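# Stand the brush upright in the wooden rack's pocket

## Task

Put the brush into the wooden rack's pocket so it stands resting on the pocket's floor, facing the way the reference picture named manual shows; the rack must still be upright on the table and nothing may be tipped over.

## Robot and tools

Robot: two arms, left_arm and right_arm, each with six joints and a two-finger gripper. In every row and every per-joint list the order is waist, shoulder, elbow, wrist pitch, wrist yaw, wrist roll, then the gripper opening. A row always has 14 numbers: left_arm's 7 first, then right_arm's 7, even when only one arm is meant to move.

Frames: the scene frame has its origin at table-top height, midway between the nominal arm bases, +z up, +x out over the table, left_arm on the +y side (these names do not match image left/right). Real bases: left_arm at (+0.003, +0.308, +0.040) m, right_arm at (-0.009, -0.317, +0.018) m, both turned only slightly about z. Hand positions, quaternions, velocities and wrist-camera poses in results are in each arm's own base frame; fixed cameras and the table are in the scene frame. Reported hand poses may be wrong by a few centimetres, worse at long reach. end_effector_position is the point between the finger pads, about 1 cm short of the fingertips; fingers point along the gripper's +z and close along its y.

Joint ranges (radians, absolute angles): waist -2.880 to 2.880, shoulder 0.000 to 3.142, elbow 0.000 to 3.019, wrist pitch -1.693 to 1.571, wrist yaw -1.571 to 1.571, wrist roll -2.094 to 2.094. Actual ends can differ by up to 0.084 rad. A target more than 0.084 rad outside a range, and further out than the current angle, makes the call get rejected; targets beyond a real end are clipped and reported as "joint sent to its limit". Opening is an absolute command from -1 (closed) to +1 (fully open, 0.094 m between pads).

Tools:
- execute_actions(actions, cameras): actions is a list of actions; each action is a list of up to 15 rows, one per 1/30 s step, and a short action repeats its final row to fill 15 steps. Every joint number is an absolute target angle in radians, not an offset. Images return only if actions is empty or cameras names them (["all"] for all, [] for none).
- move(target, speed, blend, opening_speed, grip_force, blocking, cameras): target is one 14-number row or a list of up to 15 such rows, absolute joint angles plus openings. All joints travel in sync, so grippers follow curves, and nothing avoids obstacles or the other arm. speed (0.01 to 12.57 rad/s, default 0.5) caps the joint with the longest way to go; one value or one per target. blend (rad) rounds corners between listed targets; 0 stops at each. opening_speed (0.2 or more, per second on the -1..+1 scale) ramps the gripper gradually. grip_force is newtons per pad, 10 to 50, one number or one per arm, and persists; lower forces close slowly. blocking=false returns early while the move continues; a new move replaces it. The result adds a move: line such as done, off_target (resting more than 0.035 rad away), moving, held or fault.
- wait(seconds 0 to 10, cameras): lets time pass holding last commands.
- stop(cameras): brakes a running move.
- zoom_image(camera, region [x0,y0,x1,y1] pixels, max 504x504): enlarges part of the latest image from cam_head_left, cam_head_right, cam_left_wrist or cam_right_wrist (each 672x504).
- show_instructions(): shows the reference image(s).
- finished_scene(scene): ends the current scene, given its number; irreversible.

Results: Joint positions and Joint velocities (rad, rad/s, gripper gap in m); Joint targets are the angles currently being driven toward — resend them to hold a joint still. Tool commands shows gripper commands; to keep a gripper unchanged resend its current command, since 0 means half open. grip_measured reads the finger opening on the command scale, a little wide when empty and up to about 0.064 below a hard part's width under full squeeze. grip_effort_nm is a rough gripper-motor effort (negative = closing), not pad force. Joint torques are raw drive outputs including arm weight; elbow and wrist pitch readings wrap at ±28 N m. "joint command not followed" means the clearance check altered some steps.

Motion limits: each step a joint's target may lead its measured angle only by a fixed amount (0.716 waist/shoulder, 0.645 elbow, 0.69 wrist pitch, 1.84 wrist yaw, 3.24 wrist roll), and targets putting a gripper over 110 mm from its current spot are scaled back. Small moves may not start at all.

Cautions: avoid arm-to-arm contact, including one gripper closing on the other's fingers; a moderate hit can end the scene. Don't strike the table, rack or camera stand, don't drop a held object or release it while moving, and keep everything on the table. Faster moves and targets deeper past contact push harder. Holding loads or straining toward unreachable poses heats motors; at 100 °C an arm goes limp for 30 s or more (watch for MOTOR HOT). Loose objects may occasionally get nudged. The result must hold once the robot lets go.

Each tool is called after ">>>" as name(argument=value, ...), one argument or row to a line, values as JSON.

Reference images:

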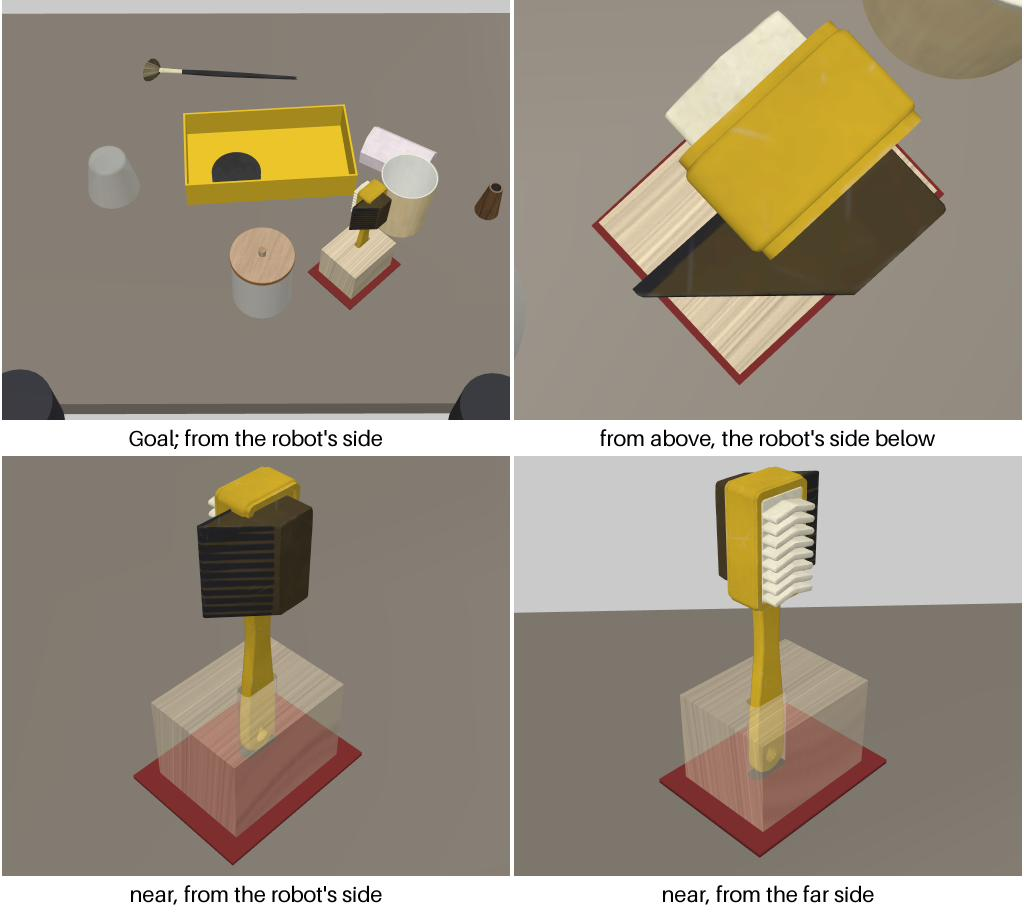

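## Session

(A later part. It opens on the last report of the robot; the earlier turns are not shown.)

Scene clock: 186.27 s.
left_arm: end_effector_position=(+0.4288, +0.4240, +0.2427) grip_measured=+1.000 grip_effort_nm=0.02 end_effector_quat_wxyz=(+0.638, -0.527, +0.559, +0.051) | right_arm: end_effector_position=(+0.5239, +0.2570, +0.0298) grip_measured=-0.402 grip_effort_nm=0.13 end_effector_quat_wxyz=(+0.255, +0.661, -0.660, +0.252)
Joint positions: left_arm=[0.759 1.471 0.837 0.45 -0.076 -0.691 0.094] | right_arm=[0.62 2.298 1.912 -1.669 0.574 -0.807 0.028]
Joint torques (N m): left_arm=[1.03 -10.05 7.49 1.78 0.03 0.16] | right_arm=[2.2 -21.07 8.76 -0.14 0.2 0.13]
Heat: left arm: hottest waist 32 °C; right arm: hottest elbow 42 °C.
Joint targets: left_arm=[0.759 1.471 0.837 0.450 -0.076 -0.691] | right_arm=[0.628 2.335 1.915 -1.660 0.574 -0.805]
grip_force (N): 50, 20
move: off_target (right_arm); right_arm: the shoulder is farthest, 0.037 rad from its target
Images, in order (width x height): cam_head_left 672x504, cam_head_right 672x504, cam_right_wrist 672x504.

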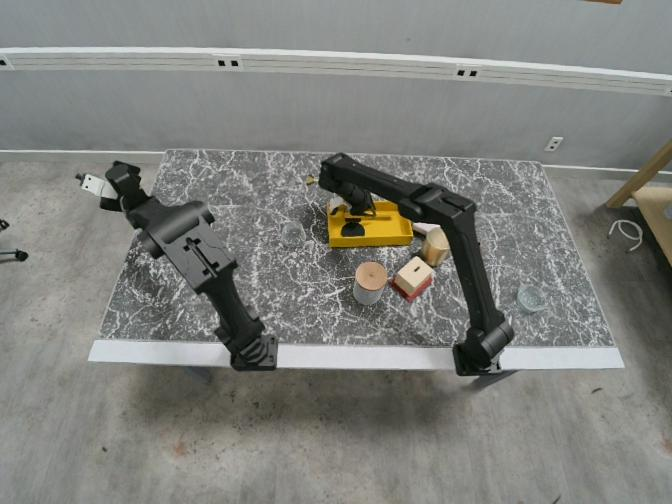

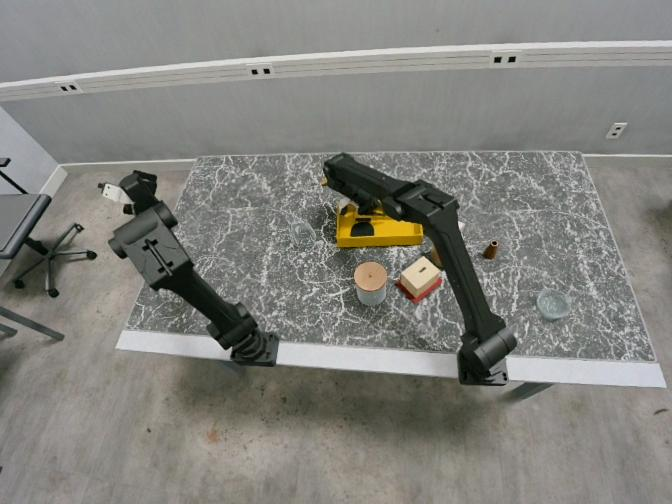

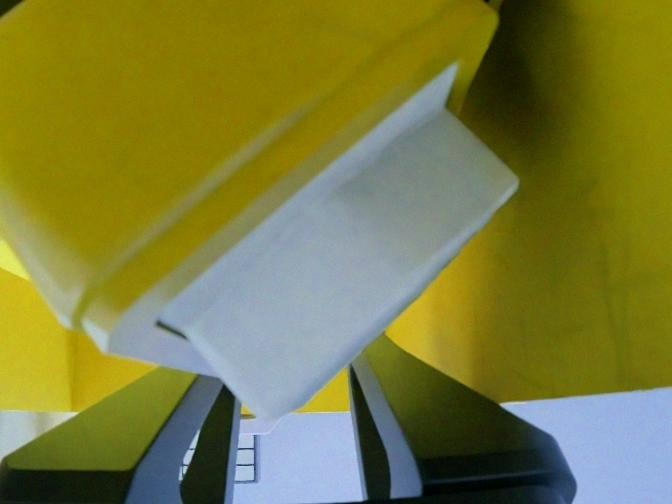

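>>> move(
  target=[
    [0.759,1.471,0.837,0.45,-0.076,-0.691,1,0.62,2.1,1.915,-1.65,0.5,-0.85,-0.4],
    [0.759,1.471,0.837,0.45,-0.076,-0.691,1,0.60,1.7,1.8,-1.6,0.0,-1.2,0.5],
    [0.759,1.471,0.837,0.45,-0.076,-0.691,1,0.697,1.063,1.11,-1.59,0,-1.65,1],
  ],
  speed=0.9,
  blend=0.1,
  cameras=["all"],
)

Scene clock: 212.20 s.
left_arm: end_effector_position=(+0.4288, +0.4240, +0.2427) grip_measured=+1.000 grip_effort_nm=0.03 end_effector_quat_wxyz=(+0.638, -0.527, +0.559, +0.051) | right_arm: end_effector_position=(+0.2213, +0.1782, +0.2646) grip_measured=+0.997 grip_effort_nm=0.13 end_effector_quat_wxyz=(-0.007, +0.917, -0.399, +0.005)
Joint positions: left_arm=[0.759 1.471 0.837 0.45 -0.076 -0.691 0.094] | right_arm=[0.681 1.067 1.113 -1.6 0.002 -1.64 0.094]
Joint torques (N m): left_arm=[1.03 -10.05 7.49 1.77 0.04 0.18] | right_arm=[2.37 -5.89 9.68 0.83 -0.2 -0.04]
Heat: left arm: hottest waist 32 °C; right arm: hottest elbow 39 °C.
Joint targets: left_arm=[0.759 1.471 0.837 0.450 -0.076 -0.691] | right_arm=[0.697 1.063 1.110 -1.590 0.000 -1.650]
grip_force (N): 50, 20
move: done; blend cut to 0 rad at target 2

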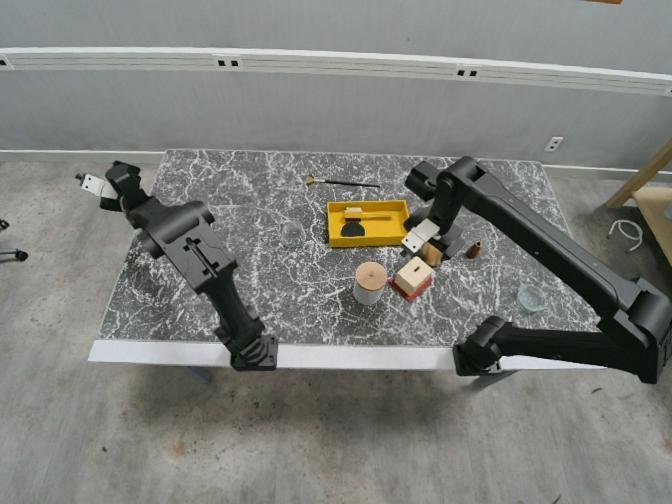

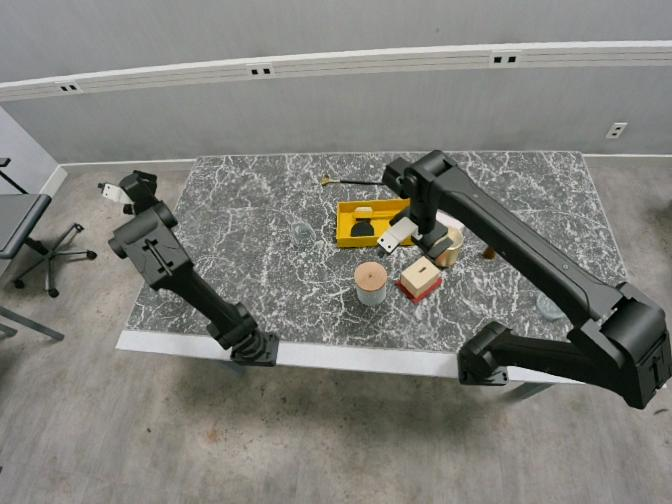

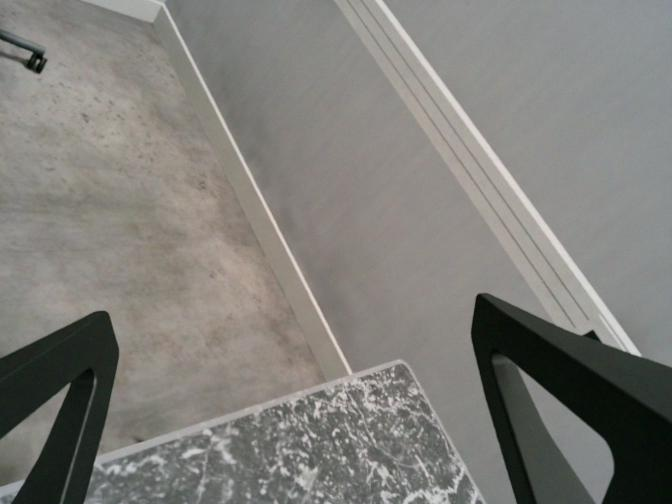

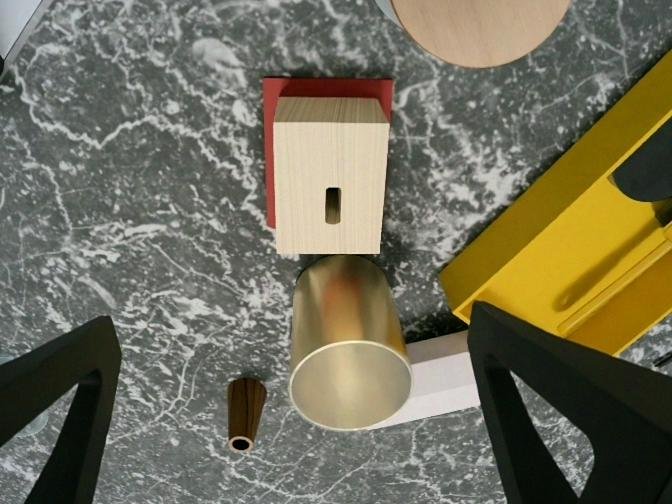

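>>> move(
  target=[0.759,1.471,0.837,0.45,-0.076,-0.691,1,0.49,1.155,0.935,-1.345,0,-1.872,1],
  speed=0.7,
  cameras=["cam_head_left","cam_right_wrist"],
)

Scene clock: 222.47 s.
left_arm: end_effector_position=(+0.4288, +0.4240, +0.2427) grip_measured=+1.000 grip_effort_nm=0.02 end_effector_quat_wxyz=(+0.638, -0.527, +0.559, +0.051) | right_arm: end_effector_position=(+0.2650, +0.1443, +0.1720) grip_measured=+0.998 grip_effort_nm=0.13 end_effector_quat_wxyz=(+0.003, +0.925, -0.380, -0.002)
Joint positions: left_arm=[0.759 1.471 0.837 0.45 -0.076 -0.691 0.094] | right_arm=[0.501 1.155 0.932 -1.355 0.002 -1.862 0.094]
Joint torques (N m): left_arm=[1.14 -10.05 7.47 1.84 0.02 0.17] | right_arm=[-0.09 -6.89 9.98 0.76 -0.15 0.02]
Heat: left arm: hottest waist 32 °C; right arm: hottest elbow 39 °C.
Joint targets: left_arm=[0.759 1.471 0.837 0.450 -0.076 -0.691] | right_arm=[0.490 1.155 0.935 -1.345 0.000 -1.872]
grip_force (N): 50, 20
move: done
Images, in order (width x height): cam_head_left 672x504, cam_right_wrist 672x504.

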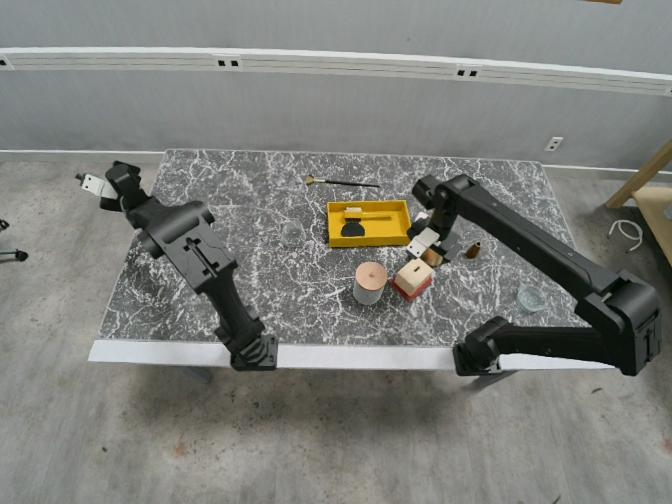

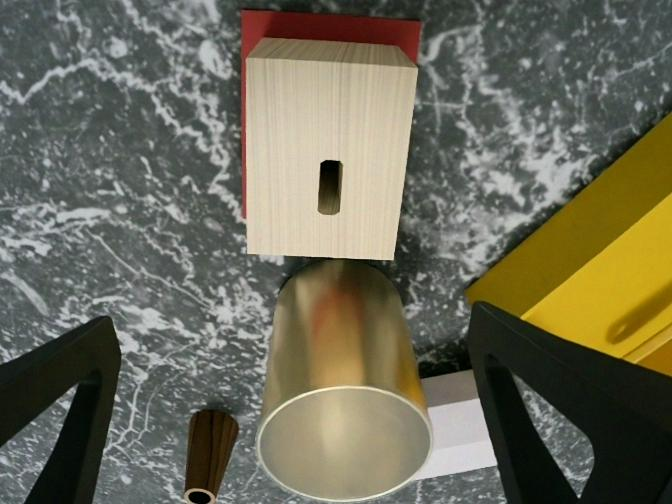

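>>> move(
  target=[
    [0.759,1.471,0.837,0.45,-0.076,-0.691,1,0.504,1.23,0.797,-1.138,0,-1.852,1],
    [0.759,1.471,0.837,0.45,-0.076,-0.691,1,0.504,1.349,0.688,-0.91,0,-1.852,1],
  ],
  speed=0.4,
  blend=0.03,
  cameras=["cam_head_left","cam_right_wrist"],
)

>>> zoom_image(
  camera="cam_head_left",
  region=[350, 210, 480, 310],
)

Scene clock: 230.73 s.
left_arm: end_effector_position=(+0.4288, +0.4240, +0.2427) grip_measured=+1.000 grip_effort_nm=0.03 end_effector_quat_wxyz=(+0.638, -0.527, +0.559, +0.051) | right_arm: end_effector_position=(+0.2682, +0.1460, +0.0361) grip_measured=+0.998 grip_effort_nm=0.13 end_effector_quat_wxyz=(+0.000, +0.925, -0.380, +0.001)
Joint positions: left_arm=[0.759 1.471 0.837 0.45 -0.076 -0.691 0.094] | right_arm=[0.501 1.338 0.689 -0.921 0.002 -1.862 0.094]
Joint torques (N m): left_arm=[1.08 -9.99 7.45 1.78 0.03 0.16] | right_arm=[1.2 -7.12 7.83 0.75 -0.13 0.2]
Heat: left arm: hottest waist 32 °C; right arm: hottest elbow 39 °C.
Joint targets: left_arm=[0.759 1.471 0.837 0.450 -0.076 -0.691] | right_arm=[0.504 1.349 0.688 -0.910 0.000 -1.852]
grip_force (N): 50, 20
move: done
Images, in order (width x height): cam_head_left 672x504, cam_right_wrist 672x504.

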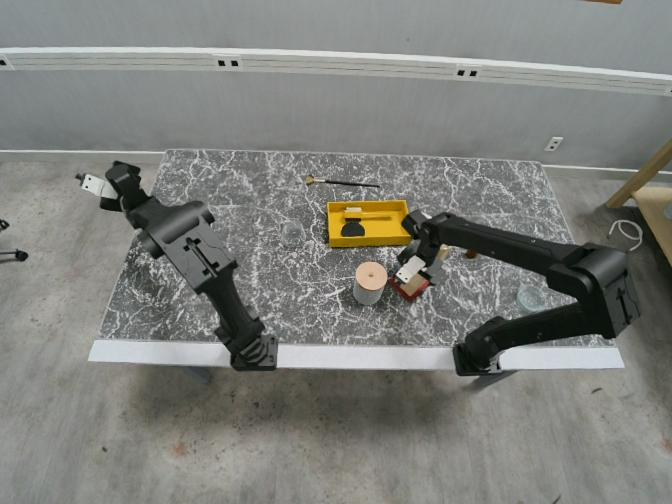

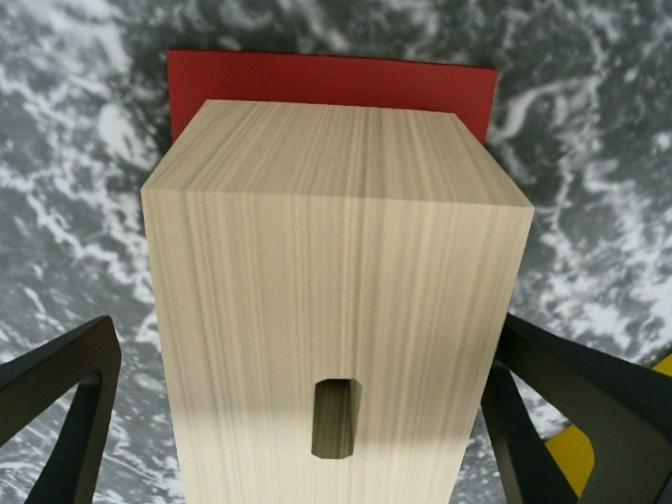

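Scaled by 3.877 from the camera's 672x504 image, which has a finer 960x720 frame.

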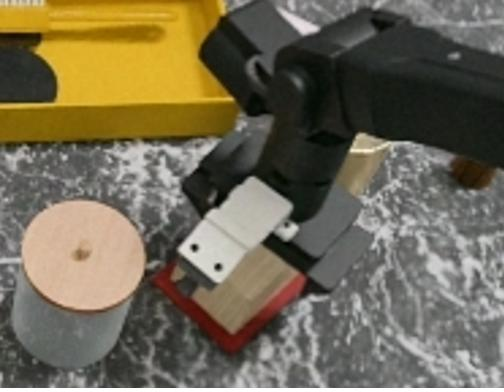

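>>> move(
  target=[0.759,1.471,0.837,0.45,-0.076,-0.691,1,0.512,1.38,0.70,-0.895,0,-1.79,1],
  speed=0.2,
)

>>> move(
  target=[0.759,1.471,0.837,0.45,-0.076,-0.691,1,0.512,1.38,0.70,-0.895,0,-1.79,0.2],
  speed=0.2,
  opening_speed=0.5,
  grip_force=[50,35],
  cameras=["cam_right_wrist"],
)

Scene clock: 236.30 s.
left_arm: end_effector_position=(+0.4288, +0.4240, +0.2427) grip_measured=+1.000 grip_effort_nm=0.02 end_effector_quat_wxyz=(+0.638, -0.527, +0.559, +0.051) | right_arm: end_effector_position=(+0.2691, +0.1465, +0.0282) grip_measured=+0.998 grip_effort_nm=0.13 end_effector_quat_wxyz=(+0.005, +0.913, -0.408, -0.002)
Joint positions: left_arm=[0.759 1.471 0.837 0.45 -0.076 -0.691 0.094] | right_arm=[0.501 1.365 0.689 -0.905 0.002 -1.8 0.094]
Joint torques (N m): left_arm=[1.08 -9.99 7.46 1.81 0.02 0.17] | right_arm=[1.55 -6.42 8.7 0.81 -0.1 0.19]
Heat: left arm: hottest waist 32 °C; right arm: hottest elbow 38 °C.
Joint targets: left_arm=[0.759 1.471 0.837 0.450 -0.076 -0.691] | right_arm=[0.512 1.380 0.700 -0.895 0.000 -1.790]
grip_force (N): 50, 20
move: done

Scene clock: 238.10 s.
left_arm: end_effector_position=(+0.4288, +0.4240, +0.2427) grip_measured=+1.000 grip_effort_nm=0.02 end_effector_quat_wxyz=(+0.638, -0.527, +0.559, +0.051) | right_arm: end_effector_position=(+0.2699, +0.1469, +0.0281) grip_measured=+0.486 grip_effort_nm=-0.75 end_effector_quat_wxyz=(+0.003, +0.913, -0.409, -0.001)
Joint positions: left_arm=[0.759 1.471 0.837 0.45 -0.076 -0.691 0.094] | right_arm=[0.501 1.366 0.689 -0.902 0.002 -1.799 0.07]
Joint torques (N m): left_arm=[1.14 -9.88 7.5 1.81 0.03 0.17] | right_arm=[2.2 -6.77 8.7 0.66 -0.15 0.13]
Heat: left arm: hottest waist 32 °C; right arm: hottest elbow 38 °C.
Joint targets: left_arm=[0.759 1.471 0.837 0.450 -0.076 -0.691] | right_arm=[0.512 1.380 0.700 -0.895 0.000 -1.790]
grip_force (N): 50, 35
move: done
Images, in order (width x height): cam_right_wrist 672x504.

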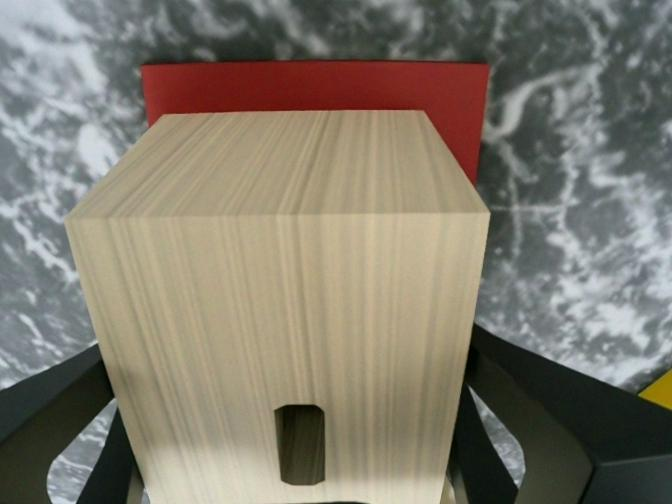

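>>> move(
  target=[
    [0.759,1.471,0.837,0.45,-0.076,-0.691,1,0.501,1.235,0.80,-1.138,0,-1.80,0.2],
    [0.759,1.471,0.837,0.45,-0.076,-0.691,1,0.501,1.143,1.04,-1.456,0,-1.80,0.2],
    [0.759,1.471,0.837,0.45,-0.076,-0.691,1,1.40,1.669,1.60,-1.464,0,-0.90,0.2],
  ],
  speed=0.5,
  blend=0.04,
  cameras=["cam_head_left","cam_head_right","cam_right_wrist"],
)

Scene clock: 249.33 s.
left_arm: end_effector_position=(+0.4288, +0.4240, +0.2427) grip_measured=+1.000 grip_effort_nm=0.02 end_effector_quat_wxyz=(+0.638, -0.527, +0.559, +0.051) | right_arm: end_effector_position=(+0.1356, +0.4563, +0.1998) grip_measured=+0.486 grip_effort_nm=-0.74 end_effector_quat_wxyz=(+0.017, +0.919, -0.393, +0.002)
Joint positions: left_arm=[0.759 1.471 0.837 0.45 -0.076 -0.691 0.094] | right_arm=[1.283 1.616 1.463 -1.452 0 -1.051 0.07]
Joint torques (N m): left_arm=[0.97 -9.88 7.46 1.8 0.04 0.17] | right_arm=[0.32 -17.49 10.54 0.27 0 -0.01]
Heat: left arm: hottest waist 32 °C; right arm: hottest elbow 38 °C.
Joint targets: left_arm=[0.759 1.471 0.837 0.450 -0.076 -0.691] | right_arm=[1.274 1.598 1.471 -1.453 0.002 -1.061]
grip_force (N): 50, 35
move: held (right_arm; a check stopped the path); path passed 2 of 3 targets; limits=held; right_arm: the wrist roll is farthest, 0.151 rad from its target
joint command not followed: on one or more control steps a check withheld the commanded joint targets of the right arm, and it was not sent them on those steps.
cause: the commanded joint targets, or the way to them, would bring a part of the robot too close to another arm (this arm's wrist camera and the left arm's upper arm (the part past the shoulder), 59 mm apart when this arm was first held).
Images, in order (width x height): cam_head_left 672x504, cam_head_right 672x504, cam_right_wrist 672x504.

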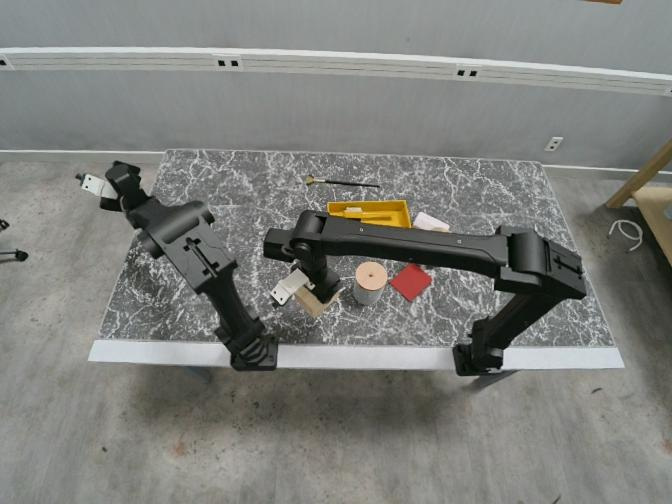

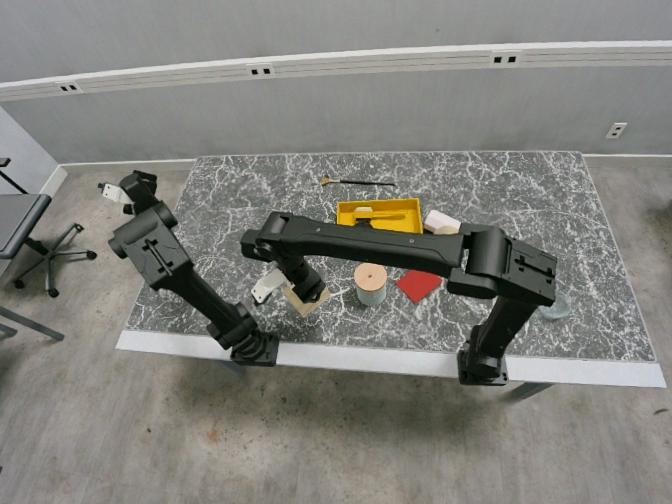

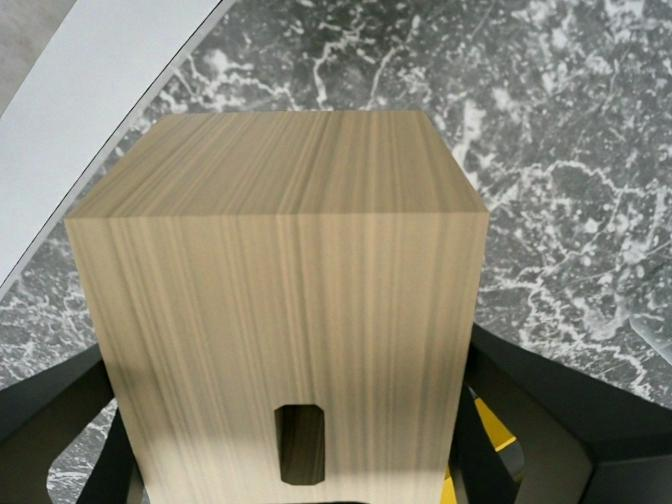

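>>> move(
  target=[0.4,0.4,1.2,0,-0.076,-0.691,1,1.274,1.598,1.471,-1.453,0,-1.061,0.2],
  speed=0.7,
)

>>> move(
  target=[
    [0.4,0.4,1.2,0,-0.076,-0.691,1,1.40,1.669,1.60,-1.464,0,-0.9,0.2],
    [0.4,0.4,1.2,0,-0.076,-0.691,1,1.40,1.801,1.30,-1.05,0,-0.9,0.2],
  ],
  speed=0.4,
  cameras=["cam_head_left","cam_right_wrist"],
)

Scene clock: 259.13 s.
left_arm: end_effector_position=(+0.1269, +0.0696, +0.7832) grip_measured=+1.000 grip_effort_nm=0.02 end_effector_quat_wxyz=(+0.917, -0.230, +0.306, -0.113) | right_arm: end_effector_position=(+0.1356, +0.4563, +0.1998) grip_measured=+0.486 grip_effort_nm=-0.74 end_effector_quat_wxyz=(+0.017, +0.919, -0.393, +0.002)
Joint positions: left_arm=[0.414 0.394 1.175 0.007 -0.076 -0.691 0.094] | right_arm=[1.283 1.616 1.463 -1.452 0 -1.051 0.07]
Joint torques (N m): left_arm=[-0.21 6.59 8.2 0.7 0.13 0.16] | right_arm=[-0.09 -17.08 10.41 0.29 -0.08 -0.03]
Heat: left arm: hottest elbow 33 °C; right arm: hottest elbow 38 °C.
Joint targets: left_arm=[0.400 0.400 1.200 0.000 -0.076 -0.691] | right_arm=[1.274 1.598 1.471 -1.453 0.000 -1.061]
grip_force (N): 50, 35
move: done

Scene clock: 261.43 s.
left_arm: end_effector_position=(+0.1269, +0.0696, +0.7832) grip_measured=+1.000 grip_effort_nm=0.02 end_effector_quat_wxyz=(+0.917, -0.230, +0.306, -0.113) | right_arm: end_effector_position=(+0.0871, +0.5075, +0.1542) grip_measured=+0.486 grip_effort_nm=-0.75 end_effector_quat_wxyz=(+0.001, +0.915, -0.403, +0.000)
Joint positions: left_arm=[0.414 0.394 1.175 0.007 -0.076 -0.691 0.094] | right_arm=[1.402 1.718 1.473 -1.326 0 -0.91 0.07]
Joint torques (N m): left_arm=[-0.21 6.71 8.23 0.69 0.13 0.16] | right_arm=[0.85 -19.66 11.74 0.12 -0.07 0.09]
Heat: left arm: hottest elbow 33 °C; right arm: hottest elbow 39 °C.
Joint targets: left_arm=[0.400 0.400 1.200 0.000 -0.076 -0.691] | right_arm=[1.402 1.697 1.497 -1.336 0.000 -0.910]
grip_force (N): 50, 35
move: held (right_arm; a check stopped the path); path passed 1 of 2 targets; limits=held; right_arm: the wrist pitch is farthest, 0.276 rad from its target
joint command not followed: on one or more control steps a check withheld the commanded joint targets of the right arm, and it was not sent them on those steps.
cause: the commanded joint targets, or the way to them, would bring a part of the robot too close to another arm (this arm's wrist camera and the left arm's upper arm (the part past the shoulder), at the place that arm is still heading or pushing toward).
Images, in order (width x height): cam_head_left 672x504, cam_right_wrist 672x504.

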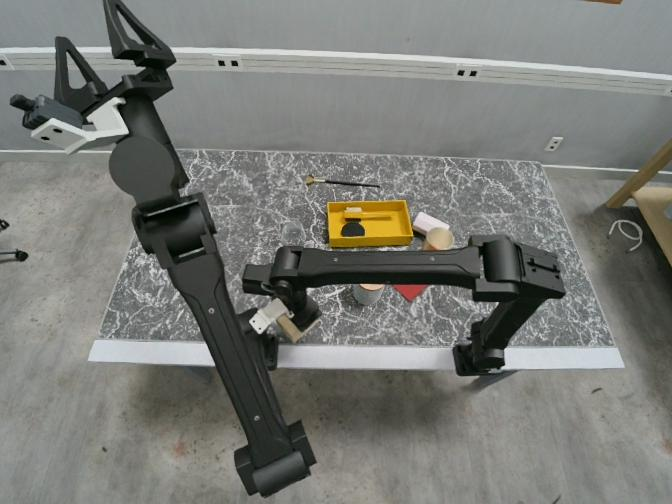

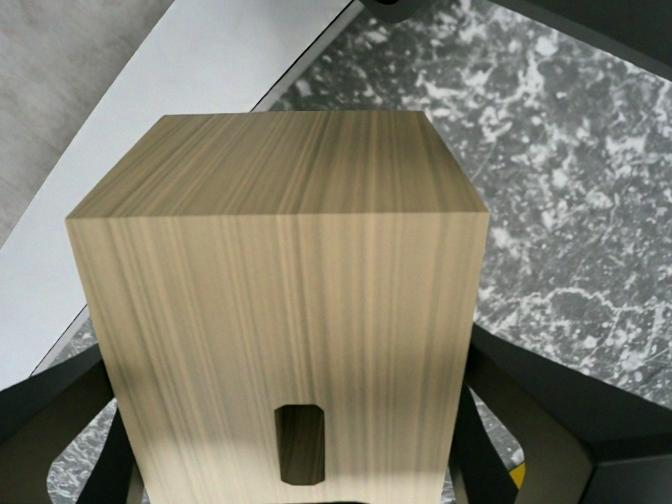

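>>> move(
  target=[
    [0.4,0.4,1.2,0,-0.076,-0.691,1,1.25,1.7,1.62,-1.5,0,-0.5,0.2],
    [0.4,0.4,1.2,0,-0.076,-0.691,1,1.072,2.075,2.05,-1.518,0,0.007,0.2],
    [0.4,0.4,1.2,0,-0.076,-0.691,1,1.072,2.138,1.85,-1.255,0,0.007,0.2],
  ],
  speed=0.5,
  blend=0.04,
  cameras=["cam_head_left","cam_head_right","cam_right_wrist"],
)

Scene clock: 274.03 s.
left_arm: end_effector_position=(+0.1269, +0.0696, +0.7832) grip_measured=+1.000 grip_effort_nm=0.02 end_effector_quat_wxyz=(+0.917, -0.230, +0.306, -0.113) | right_arm: end_effector_position=(+0.3071, +0.5696, +0.0452) grip_measured=+0.486 grip_effort_nm=-0.74 end_effector_quat_wxyz=(-0.003, -0.514, +0.858, -0.002)
Joint positions: left_arm=[0.414 0.394 1.175 0.007 -0.076 -0.691 0.094] | right_arm=[1.077 2.148 1.836 -1.265 0 -0.003 0.07]
Joint torques (N m): left_arm=[-0.26 6.83 8.28 0.75 0.13 0.16] | right_arm=[0.44 -23.88 10.65 0.77 -0.03 0.15]
Heat: left arm: hottest elbow 33 °C; right arm: hottest elbow 41 °C.
Joint targets: left_arm=[0.400 0.400 1.200 0.000 -0.076 -0.691] | right_arm=[1.072 2.138 1.850 -1.255 0.000 0.007]
grip_force (N): 50, 35
move: done
Images, in order (width x height): cam_head_left 672x504, cam_head_right 672x504, cam_right_wrist 672x504.

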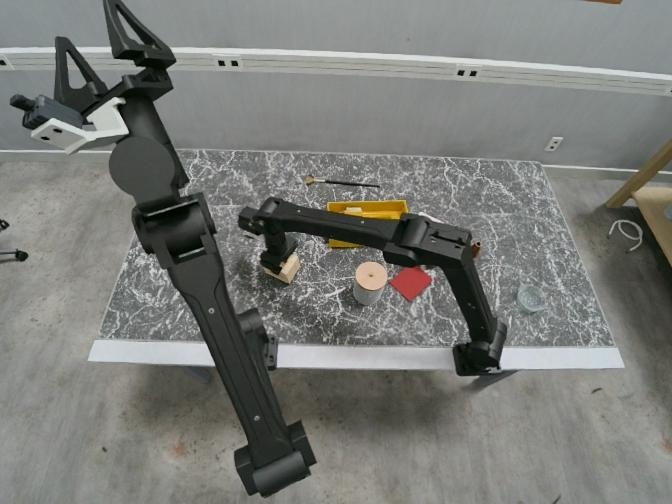

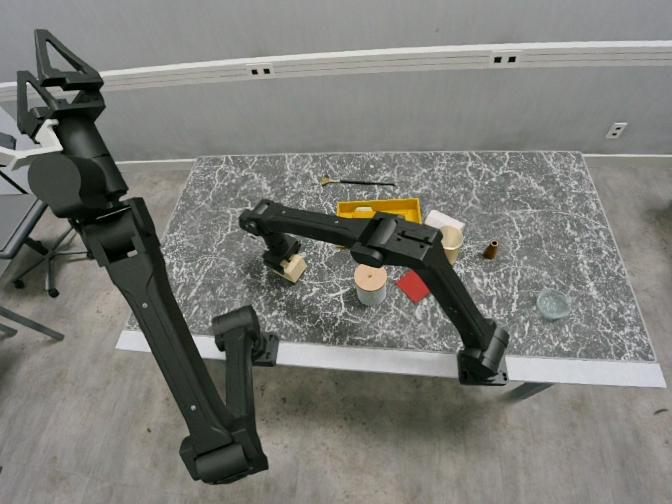

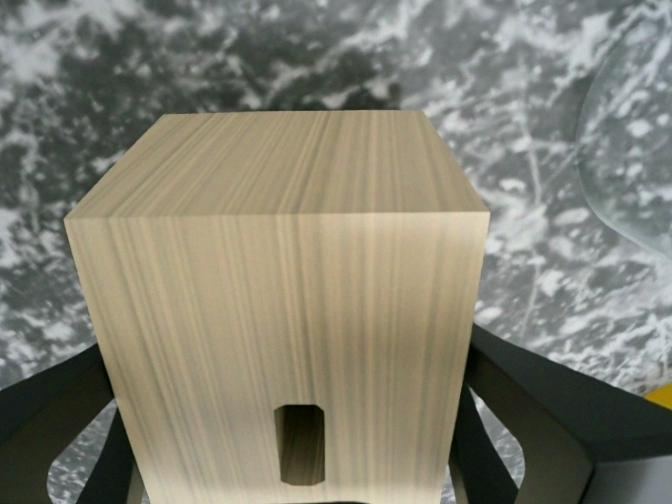

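>>> move(
  target=[0.4,0.4,1.2,0,-0.076,-0.691,1,1.072,2.158,1.825,-1.22,0,0.007,0.2],
  speed=0.05,
  cameras=["cam_head_left"],
)

>>> zoom_image(
  camera="cam_head_left",
  region=[230, 190, 330, 290],
)

Scene clock: 278.97 s.
left_arm: end_effector_position=(+0.1269, +0.0696, +0.7832) grip_measured=+1.000 grip_effort_nm=0.02 end_effector_quat_wxyz=(+0.917, -0.230, +0.306, -0.113) | right_arm: end_effector_position=(+0.3082, +0.5717, +0.0392) grip_measured=+0.486 grip_effort_nm=-0.75 end_effector_quat_wxyz=(+0.004, -0.514, +0.858, +0.003)
Joint positions: left_arm=[0.414 0.394 1.175 0.007 -0.076 -0.691 0.094] | right_arm=[1.077 2.148 1.819 -1.231 0 -0.003 0.07]
Joint torques (N m): left_arm=[-0.44 6.77 8.2 0.69 0.14 0.17] | right_arm=[0.03 -23.65 9.99 0.79 -0.05 0.19]
Heat: left arm: hottest elbow 33 °C; right arm: hottest elbow 40 °C.
Joint targets: left_arm=[0.400 0.400 1.200 0.000 -0.076 -0.691] | right_arm=[1.072 2.158 1.825 -1.220 0.000 0.007]
grip_force (N): 50, 35
move: done
Images, in order (width x height): cam_head_left 672x504.

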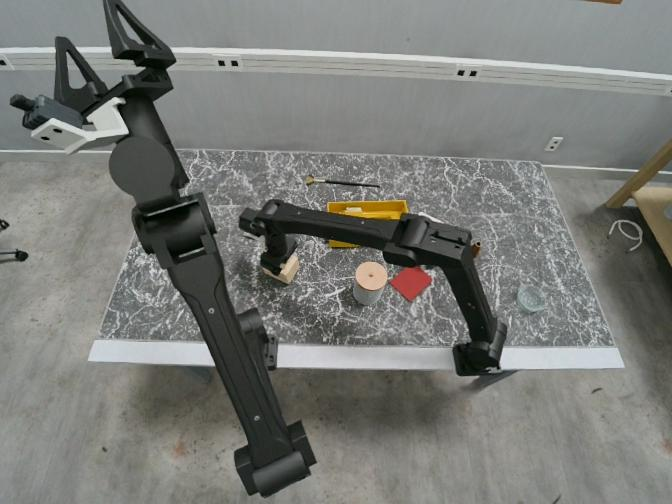

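Scaled by 5.040 from the camera's 672x504 image, which has a finer 960x720 frame.

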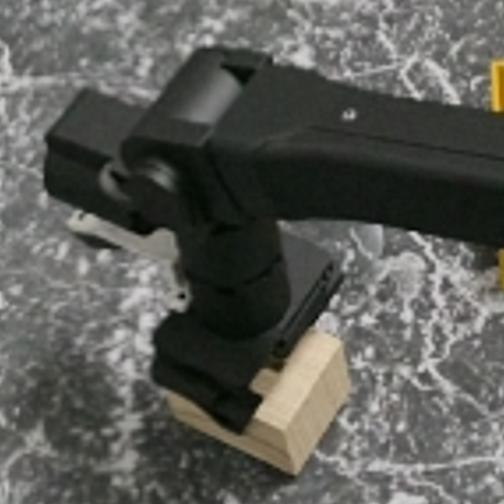

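>>> move(
  target=[0.4,0.4,1.2,0,-0.076,-0.691,1,1.072,2.18,1.825,-1.215,0,0.007,0.2],
  speed=0.05,
)

>>> move(
  target=[0.4,0.4,1.2,0,-0.076,-0.691,1,1.072,2.195,1.825,-1.205,0,0.007,0.2],
  speed=0.05,
  cameras=["cam_head_left"],
)

>>> zoom_image(
  camera="cam_head_left",
  region=[230, 190, 330, 290],
)

Scene clock: 283.77 s.
left_arm: end_effector_position=(+0.1269, +0.0696, +0.7832) grip_measured=+1.000 grip_effort_nm=0.02 end_effector_quat_wxyz=(+0.917, -0.230, +0.306, -0.113) | right_arm: end_effector_position=(+0.3083, +0.5720, +0.0339) grip_measured=+0.486 grip_effort_nm=-0.75 end_effector_quat_wxyz=(+0.003, -0.514, +0.858, +0.002)
Joint positions: left_arm=[0.414 0.394 1.175 0.007 -0.076 -0.691 0.094] | right_arm=[1.077 2.157 1.819 -1.226 -0.001 -0.003 0.07]
Joint torques (N m): left_arm=[-0.15 6.77 8.29 0.69 0.14 0.15] | right_arm=[0.09 -22.07 9.95 0.83 0.01 0.22]
Heat: left arm: hottest elbow 33 °C; right arm: hottest elbow 40 °C.
Joint targets: left_arm=[0.400 0.400 1.200 0.000 -0.076 -0.691] | right_arm=[1.072 2.180 1.825 -1.215 0.000 0.007]
grip_force (N): 50, 35
move: done

Scene clock: 284.50 s.
left_arm: end_effector_position=(+0.1269, +0.0696, +0.7832) grip_measured=+1.000 grip_effort_nm=0.02 end_effector_quat_wxyz=(+0.917, -0.230, +0.306, -0.113) | right_arm: end_effector_position=(+0.3089, +0.5732, +0.0332) grip_measured=+0.486 grip_effort_nm=-0.75 end_effector_quat_wxyz=(+0.005, -0.514, +0.858, +0.003)
Joint positions: left_arm=[0.414 0.394 1.175 0.007 -0.076 -0.691 0.094] | right_arm=[1.077 2.158 1.819 -1.221 -0.001 -0.003 0.07]
Joint torques (N m): left_arm=[-0.21 6.83 8.25 0.66 0.13 0.17] | right_arm=[0.44 -20.84 9.81 1.11 0.01 0.18]
Heat: left arm: hottest elbow 33 °C; right arm: hottest elbow 40 °C.
Joint targets: left_arm=[0.400 0.400 1.200 0.000 -0.076 -0.691] | right_arm=[1.072 2.195 1.825 -1.205 0.000 0.007]
grip_force (N): 50, 35
move: off_target (right_arm); right_arm: the shoulder is farthest, 0.037 rad from its target
Images, in order (width x height): cam_head_left 672x504.

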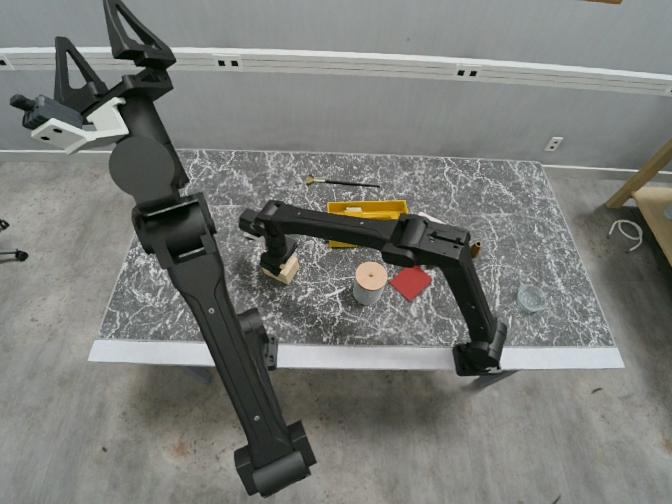

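Scaled by 5.040 from the camera's 672x504 image, which has a finer 960x720 frame.

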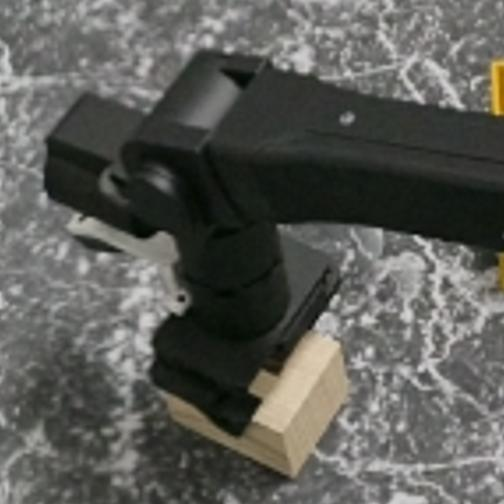

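>>> move(
  target=[
    [0.4,0.4,1.2,0,-0.076,-0.691,1,1.077,2.158,1.819,-1.221,0,-0.003,0.9],
    [0.4,0.4,1.2,0,-0.076,-0.691,1,1.077,2.11,1.94,-1.37,0,-0.003,0.9],
    [0.4,0.4,1.2,0,-0.076,-0.691,1,1.077,2.02,2.03,-1.55,0,0.0,0.9],
  ],
  speed=0.4,
  opening_speed=0.8,
  blend=[0, 0.03, 0],
  cameras=["cam_head_left","cam_head_right","cam_right_wrist"],
)

Scene clock: 289.87 s.
left_arm: end_effector_position=(+0.1269, +0.0696, +0.7832) grip_measured=+1.000 grip_effort_nm=0.02 end_effector_quat_wxyz=(+0.917, -0.230, +0.306, -0.113) | right_arm: end_effector_position=(+0.2985, +0.5539, +0.1861) grip_measured=+0.898 grip_effort_nm=0.13 end_effector_quat_wxyz=(+0.002, -0.514, +0.858, +0.002)
Joint positions: left_arm=[0.414 0.394 1.175 0.007 -0.076 -0.691 0.094] | right_arm=[1.077 2.015 1.991 -1.54 -0.001 -0.003 0.089]
Joint torques (N m): left_arm=[-0.26 6.65 8.21 0.7 0.13 0.16] | right_arm=[0.56 -22.18 13.38 0.02 0.03 0.13]
Heat: left arm: hottest elbow 33 °C; right arm: hottest elbow 40 °C.
Joint targets: left_arm=[0.400 0.400 1.200 0.000 -0.076 -0.691] | right_arm=[1.077 2.020 2.030 -1.550 0.000 0.000]
grip_force (N): 50, 35
move: off_target (right_arm); right_arm: the elbow is farthest, 0.039 rad from its target
Images, in order (width x height): cam_head_left 672x504, cam_head_right 672x504, cam_right_wrist 672x504.

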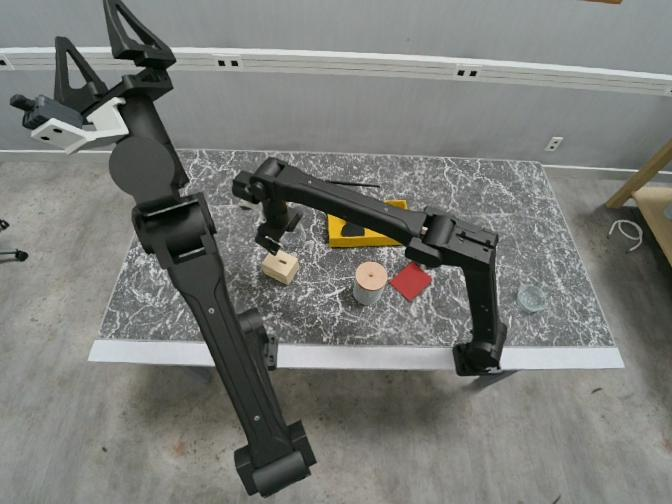

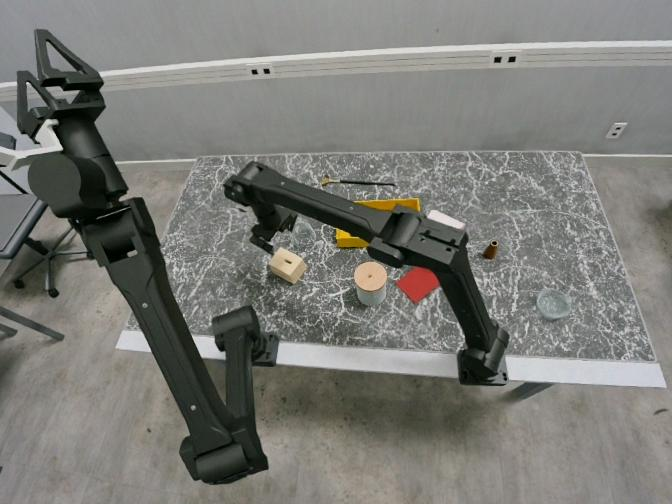

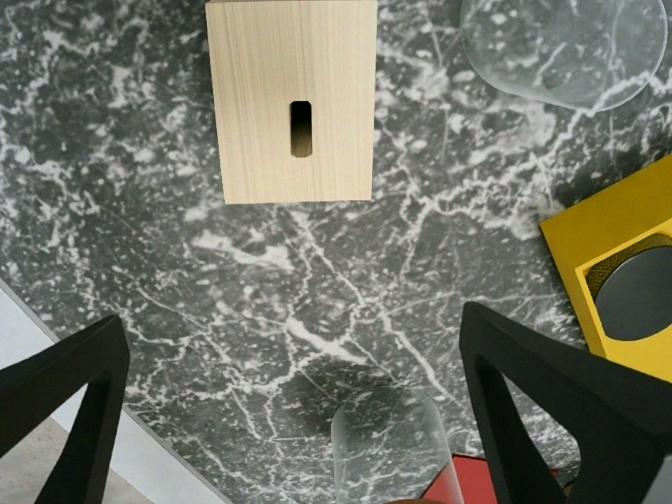

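>>> move(
  target=[
    [0.4,0.4,1.2,0,-0.076,-0.691,1,0.9,1.6,1.5,-0.9,0.2,-0.5,0.5],
    [0.4,0.4,1.2,0,-0.076,-0.691,1,0.654,1.521,0.86,-0.227,0.445,-1.074,-0.4],
  ],
  speed=0.8,
  blend=0.1,
  cameras=["cam_head_left","cam_head_right","cam_right_wrist"],
)

>>> zoom_image(
  camera="cam_head_left",
  region=[320, 180, 440, 270],
)

>>> zoom_image(
  camera="cam_head_right",
  region=[320, 180, 440, 270],
)

Scene clock: 305.67 s.
left_arm: end_effector_position=(+0.1269, +0.0696, +0.7832) grip_measured=+1.000 grip_effort_nm=0.02 end_effector_quat_wxyz=(+0.917, -0.230, +0.306, -0.113) | right_arm: end_effector_position=(+0.4518, +0.2586, +0.0906) grip_measured=-0.398 grip_effort_nm=-0.12 end_effector_quat_wxyz=(-0.267, +0.657, -0.653, +0.266)
Joint positions: left_arm=[0.414 0.394 1.175 0.007 -0.076 -0.691 0.094] | right_arm=[0.664 1.532 0.86 -0.243 0.442 -1.064 0.028]
Joint torques (N m): left_arm=[0.09 6.65 8.28 0.7 0.12 0.16] | right_arm=[-0.32 -13.92 8.9 2.04 0.26 0.04]
Heat: left arm: hottest elbow 33 °C; right arm: hottest elbow 41 °C.
Joint targets: left_arm=[0.400 0.400 1.200 0.000 -0.076 -0.691] | right_arm=[0.654 1.521 0.860 -0.227 0.445 -1.074]
grip_force (N): 50, 35
move: done
Images, in order (width x height): cam_head_left 672x504, cam_head_right 672x504, cam_right_wrist 672x504.

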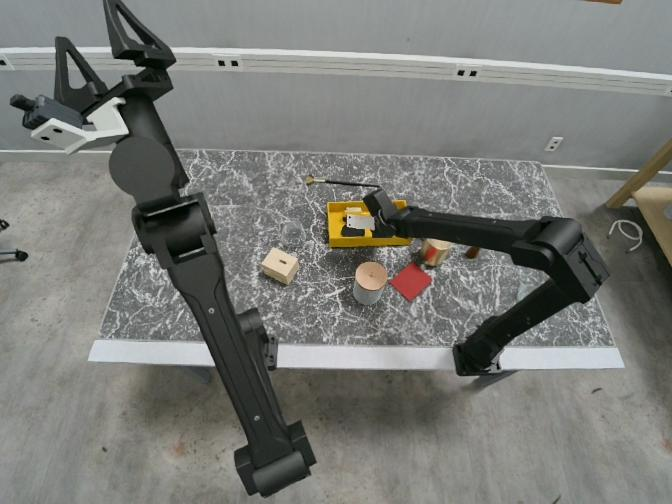

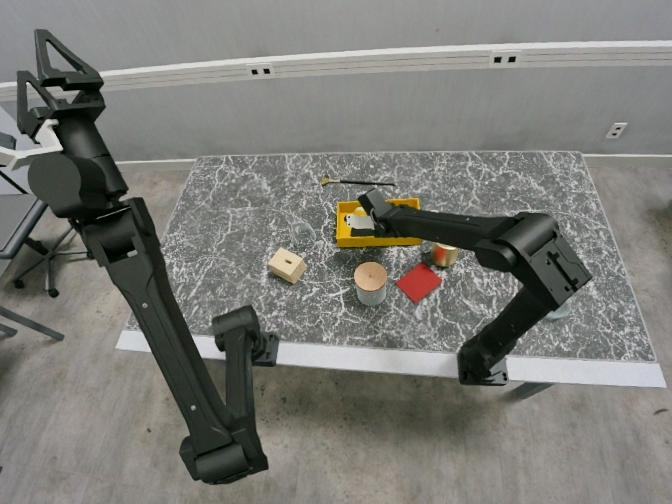

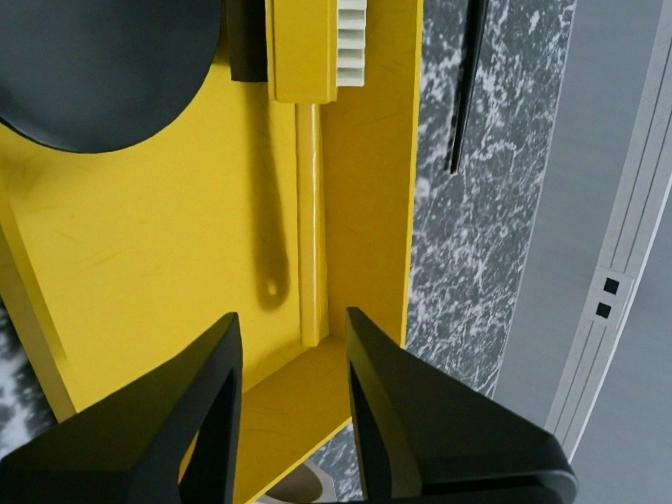

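Scaled by 4.200 from the camera's 672x504 image, which has a finer 960x720 frame.

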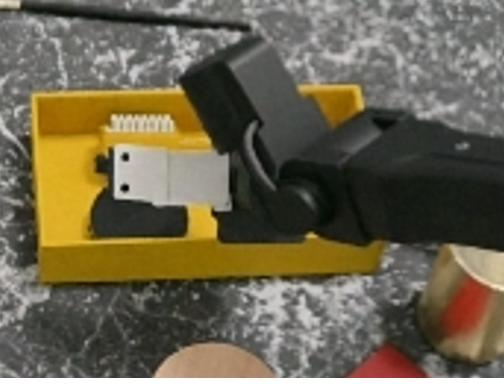

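Scaled by 4.200 from the camera's 672x504 image, which has a finer 960x720 frame.

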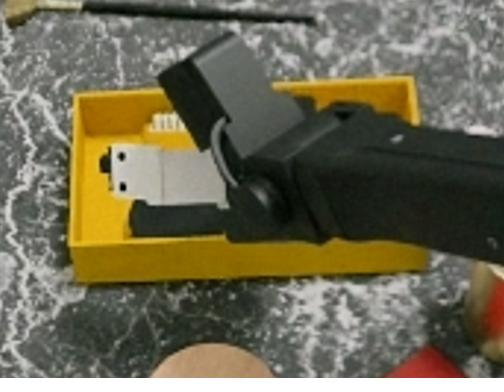

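>>> move(
  target=[0.4,0.4,1.2,0,-0.076,-0.691,1,0.582,1.715,0.925,-0.065,0.405,-1.137,-0.4],
  speed=0.3,
  cameras=["cam_right_wrist"],
)

Scene clock: 313.60 s.
left_arm: end_effector_position=(+0.1269, +0.0696, +0.7832) grip_measured=+1.000 grip_effort_nm=0.02 end_effector_quat_wxyz=(+0.917, -0.230, +0.306, -0.113) | right_arm: end_effector_position=(+0.4915, +0.2488, +0.0379) grip_measured=-0.398 grip_effort_nm=-0.12 end_effector_quat_wxyz=(-0.264, +0.657, -0.653, +0.270)
Joint positions: left_arm=[0.414 0.394 1.175 0.007 -0.076 -0.691 0.094] | right_arm=[0.595 1.699 0.886 -0.081 0.408 -1.127 0.028]
Joint torques (N m): left_arm=[-0.26 6.65 8.25 0.73 0.13 0.16] | right_arm=[-0.21 -12.92 11.12 2.22 0 0.02]
Heat: left arm: hottest elbow 34 °C; right arm: hottest elbow 41 °C.
Joint targets: left_arm=[0.400 0.400 1.200 0.000 -0.076 -0.691] | right_arm=[0.582 1.715 0.925 -0.065 0.405 -1.137]
grip_force (N): 50, 35
move: off_target (right_arm); right_arm: the elbow is farthest, 0.039 rad from its target
Images, in order (width x height): cam_right_wrist 672x504.

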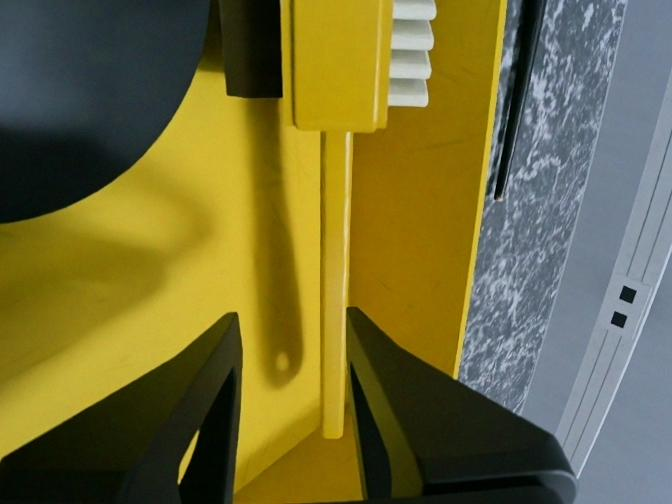

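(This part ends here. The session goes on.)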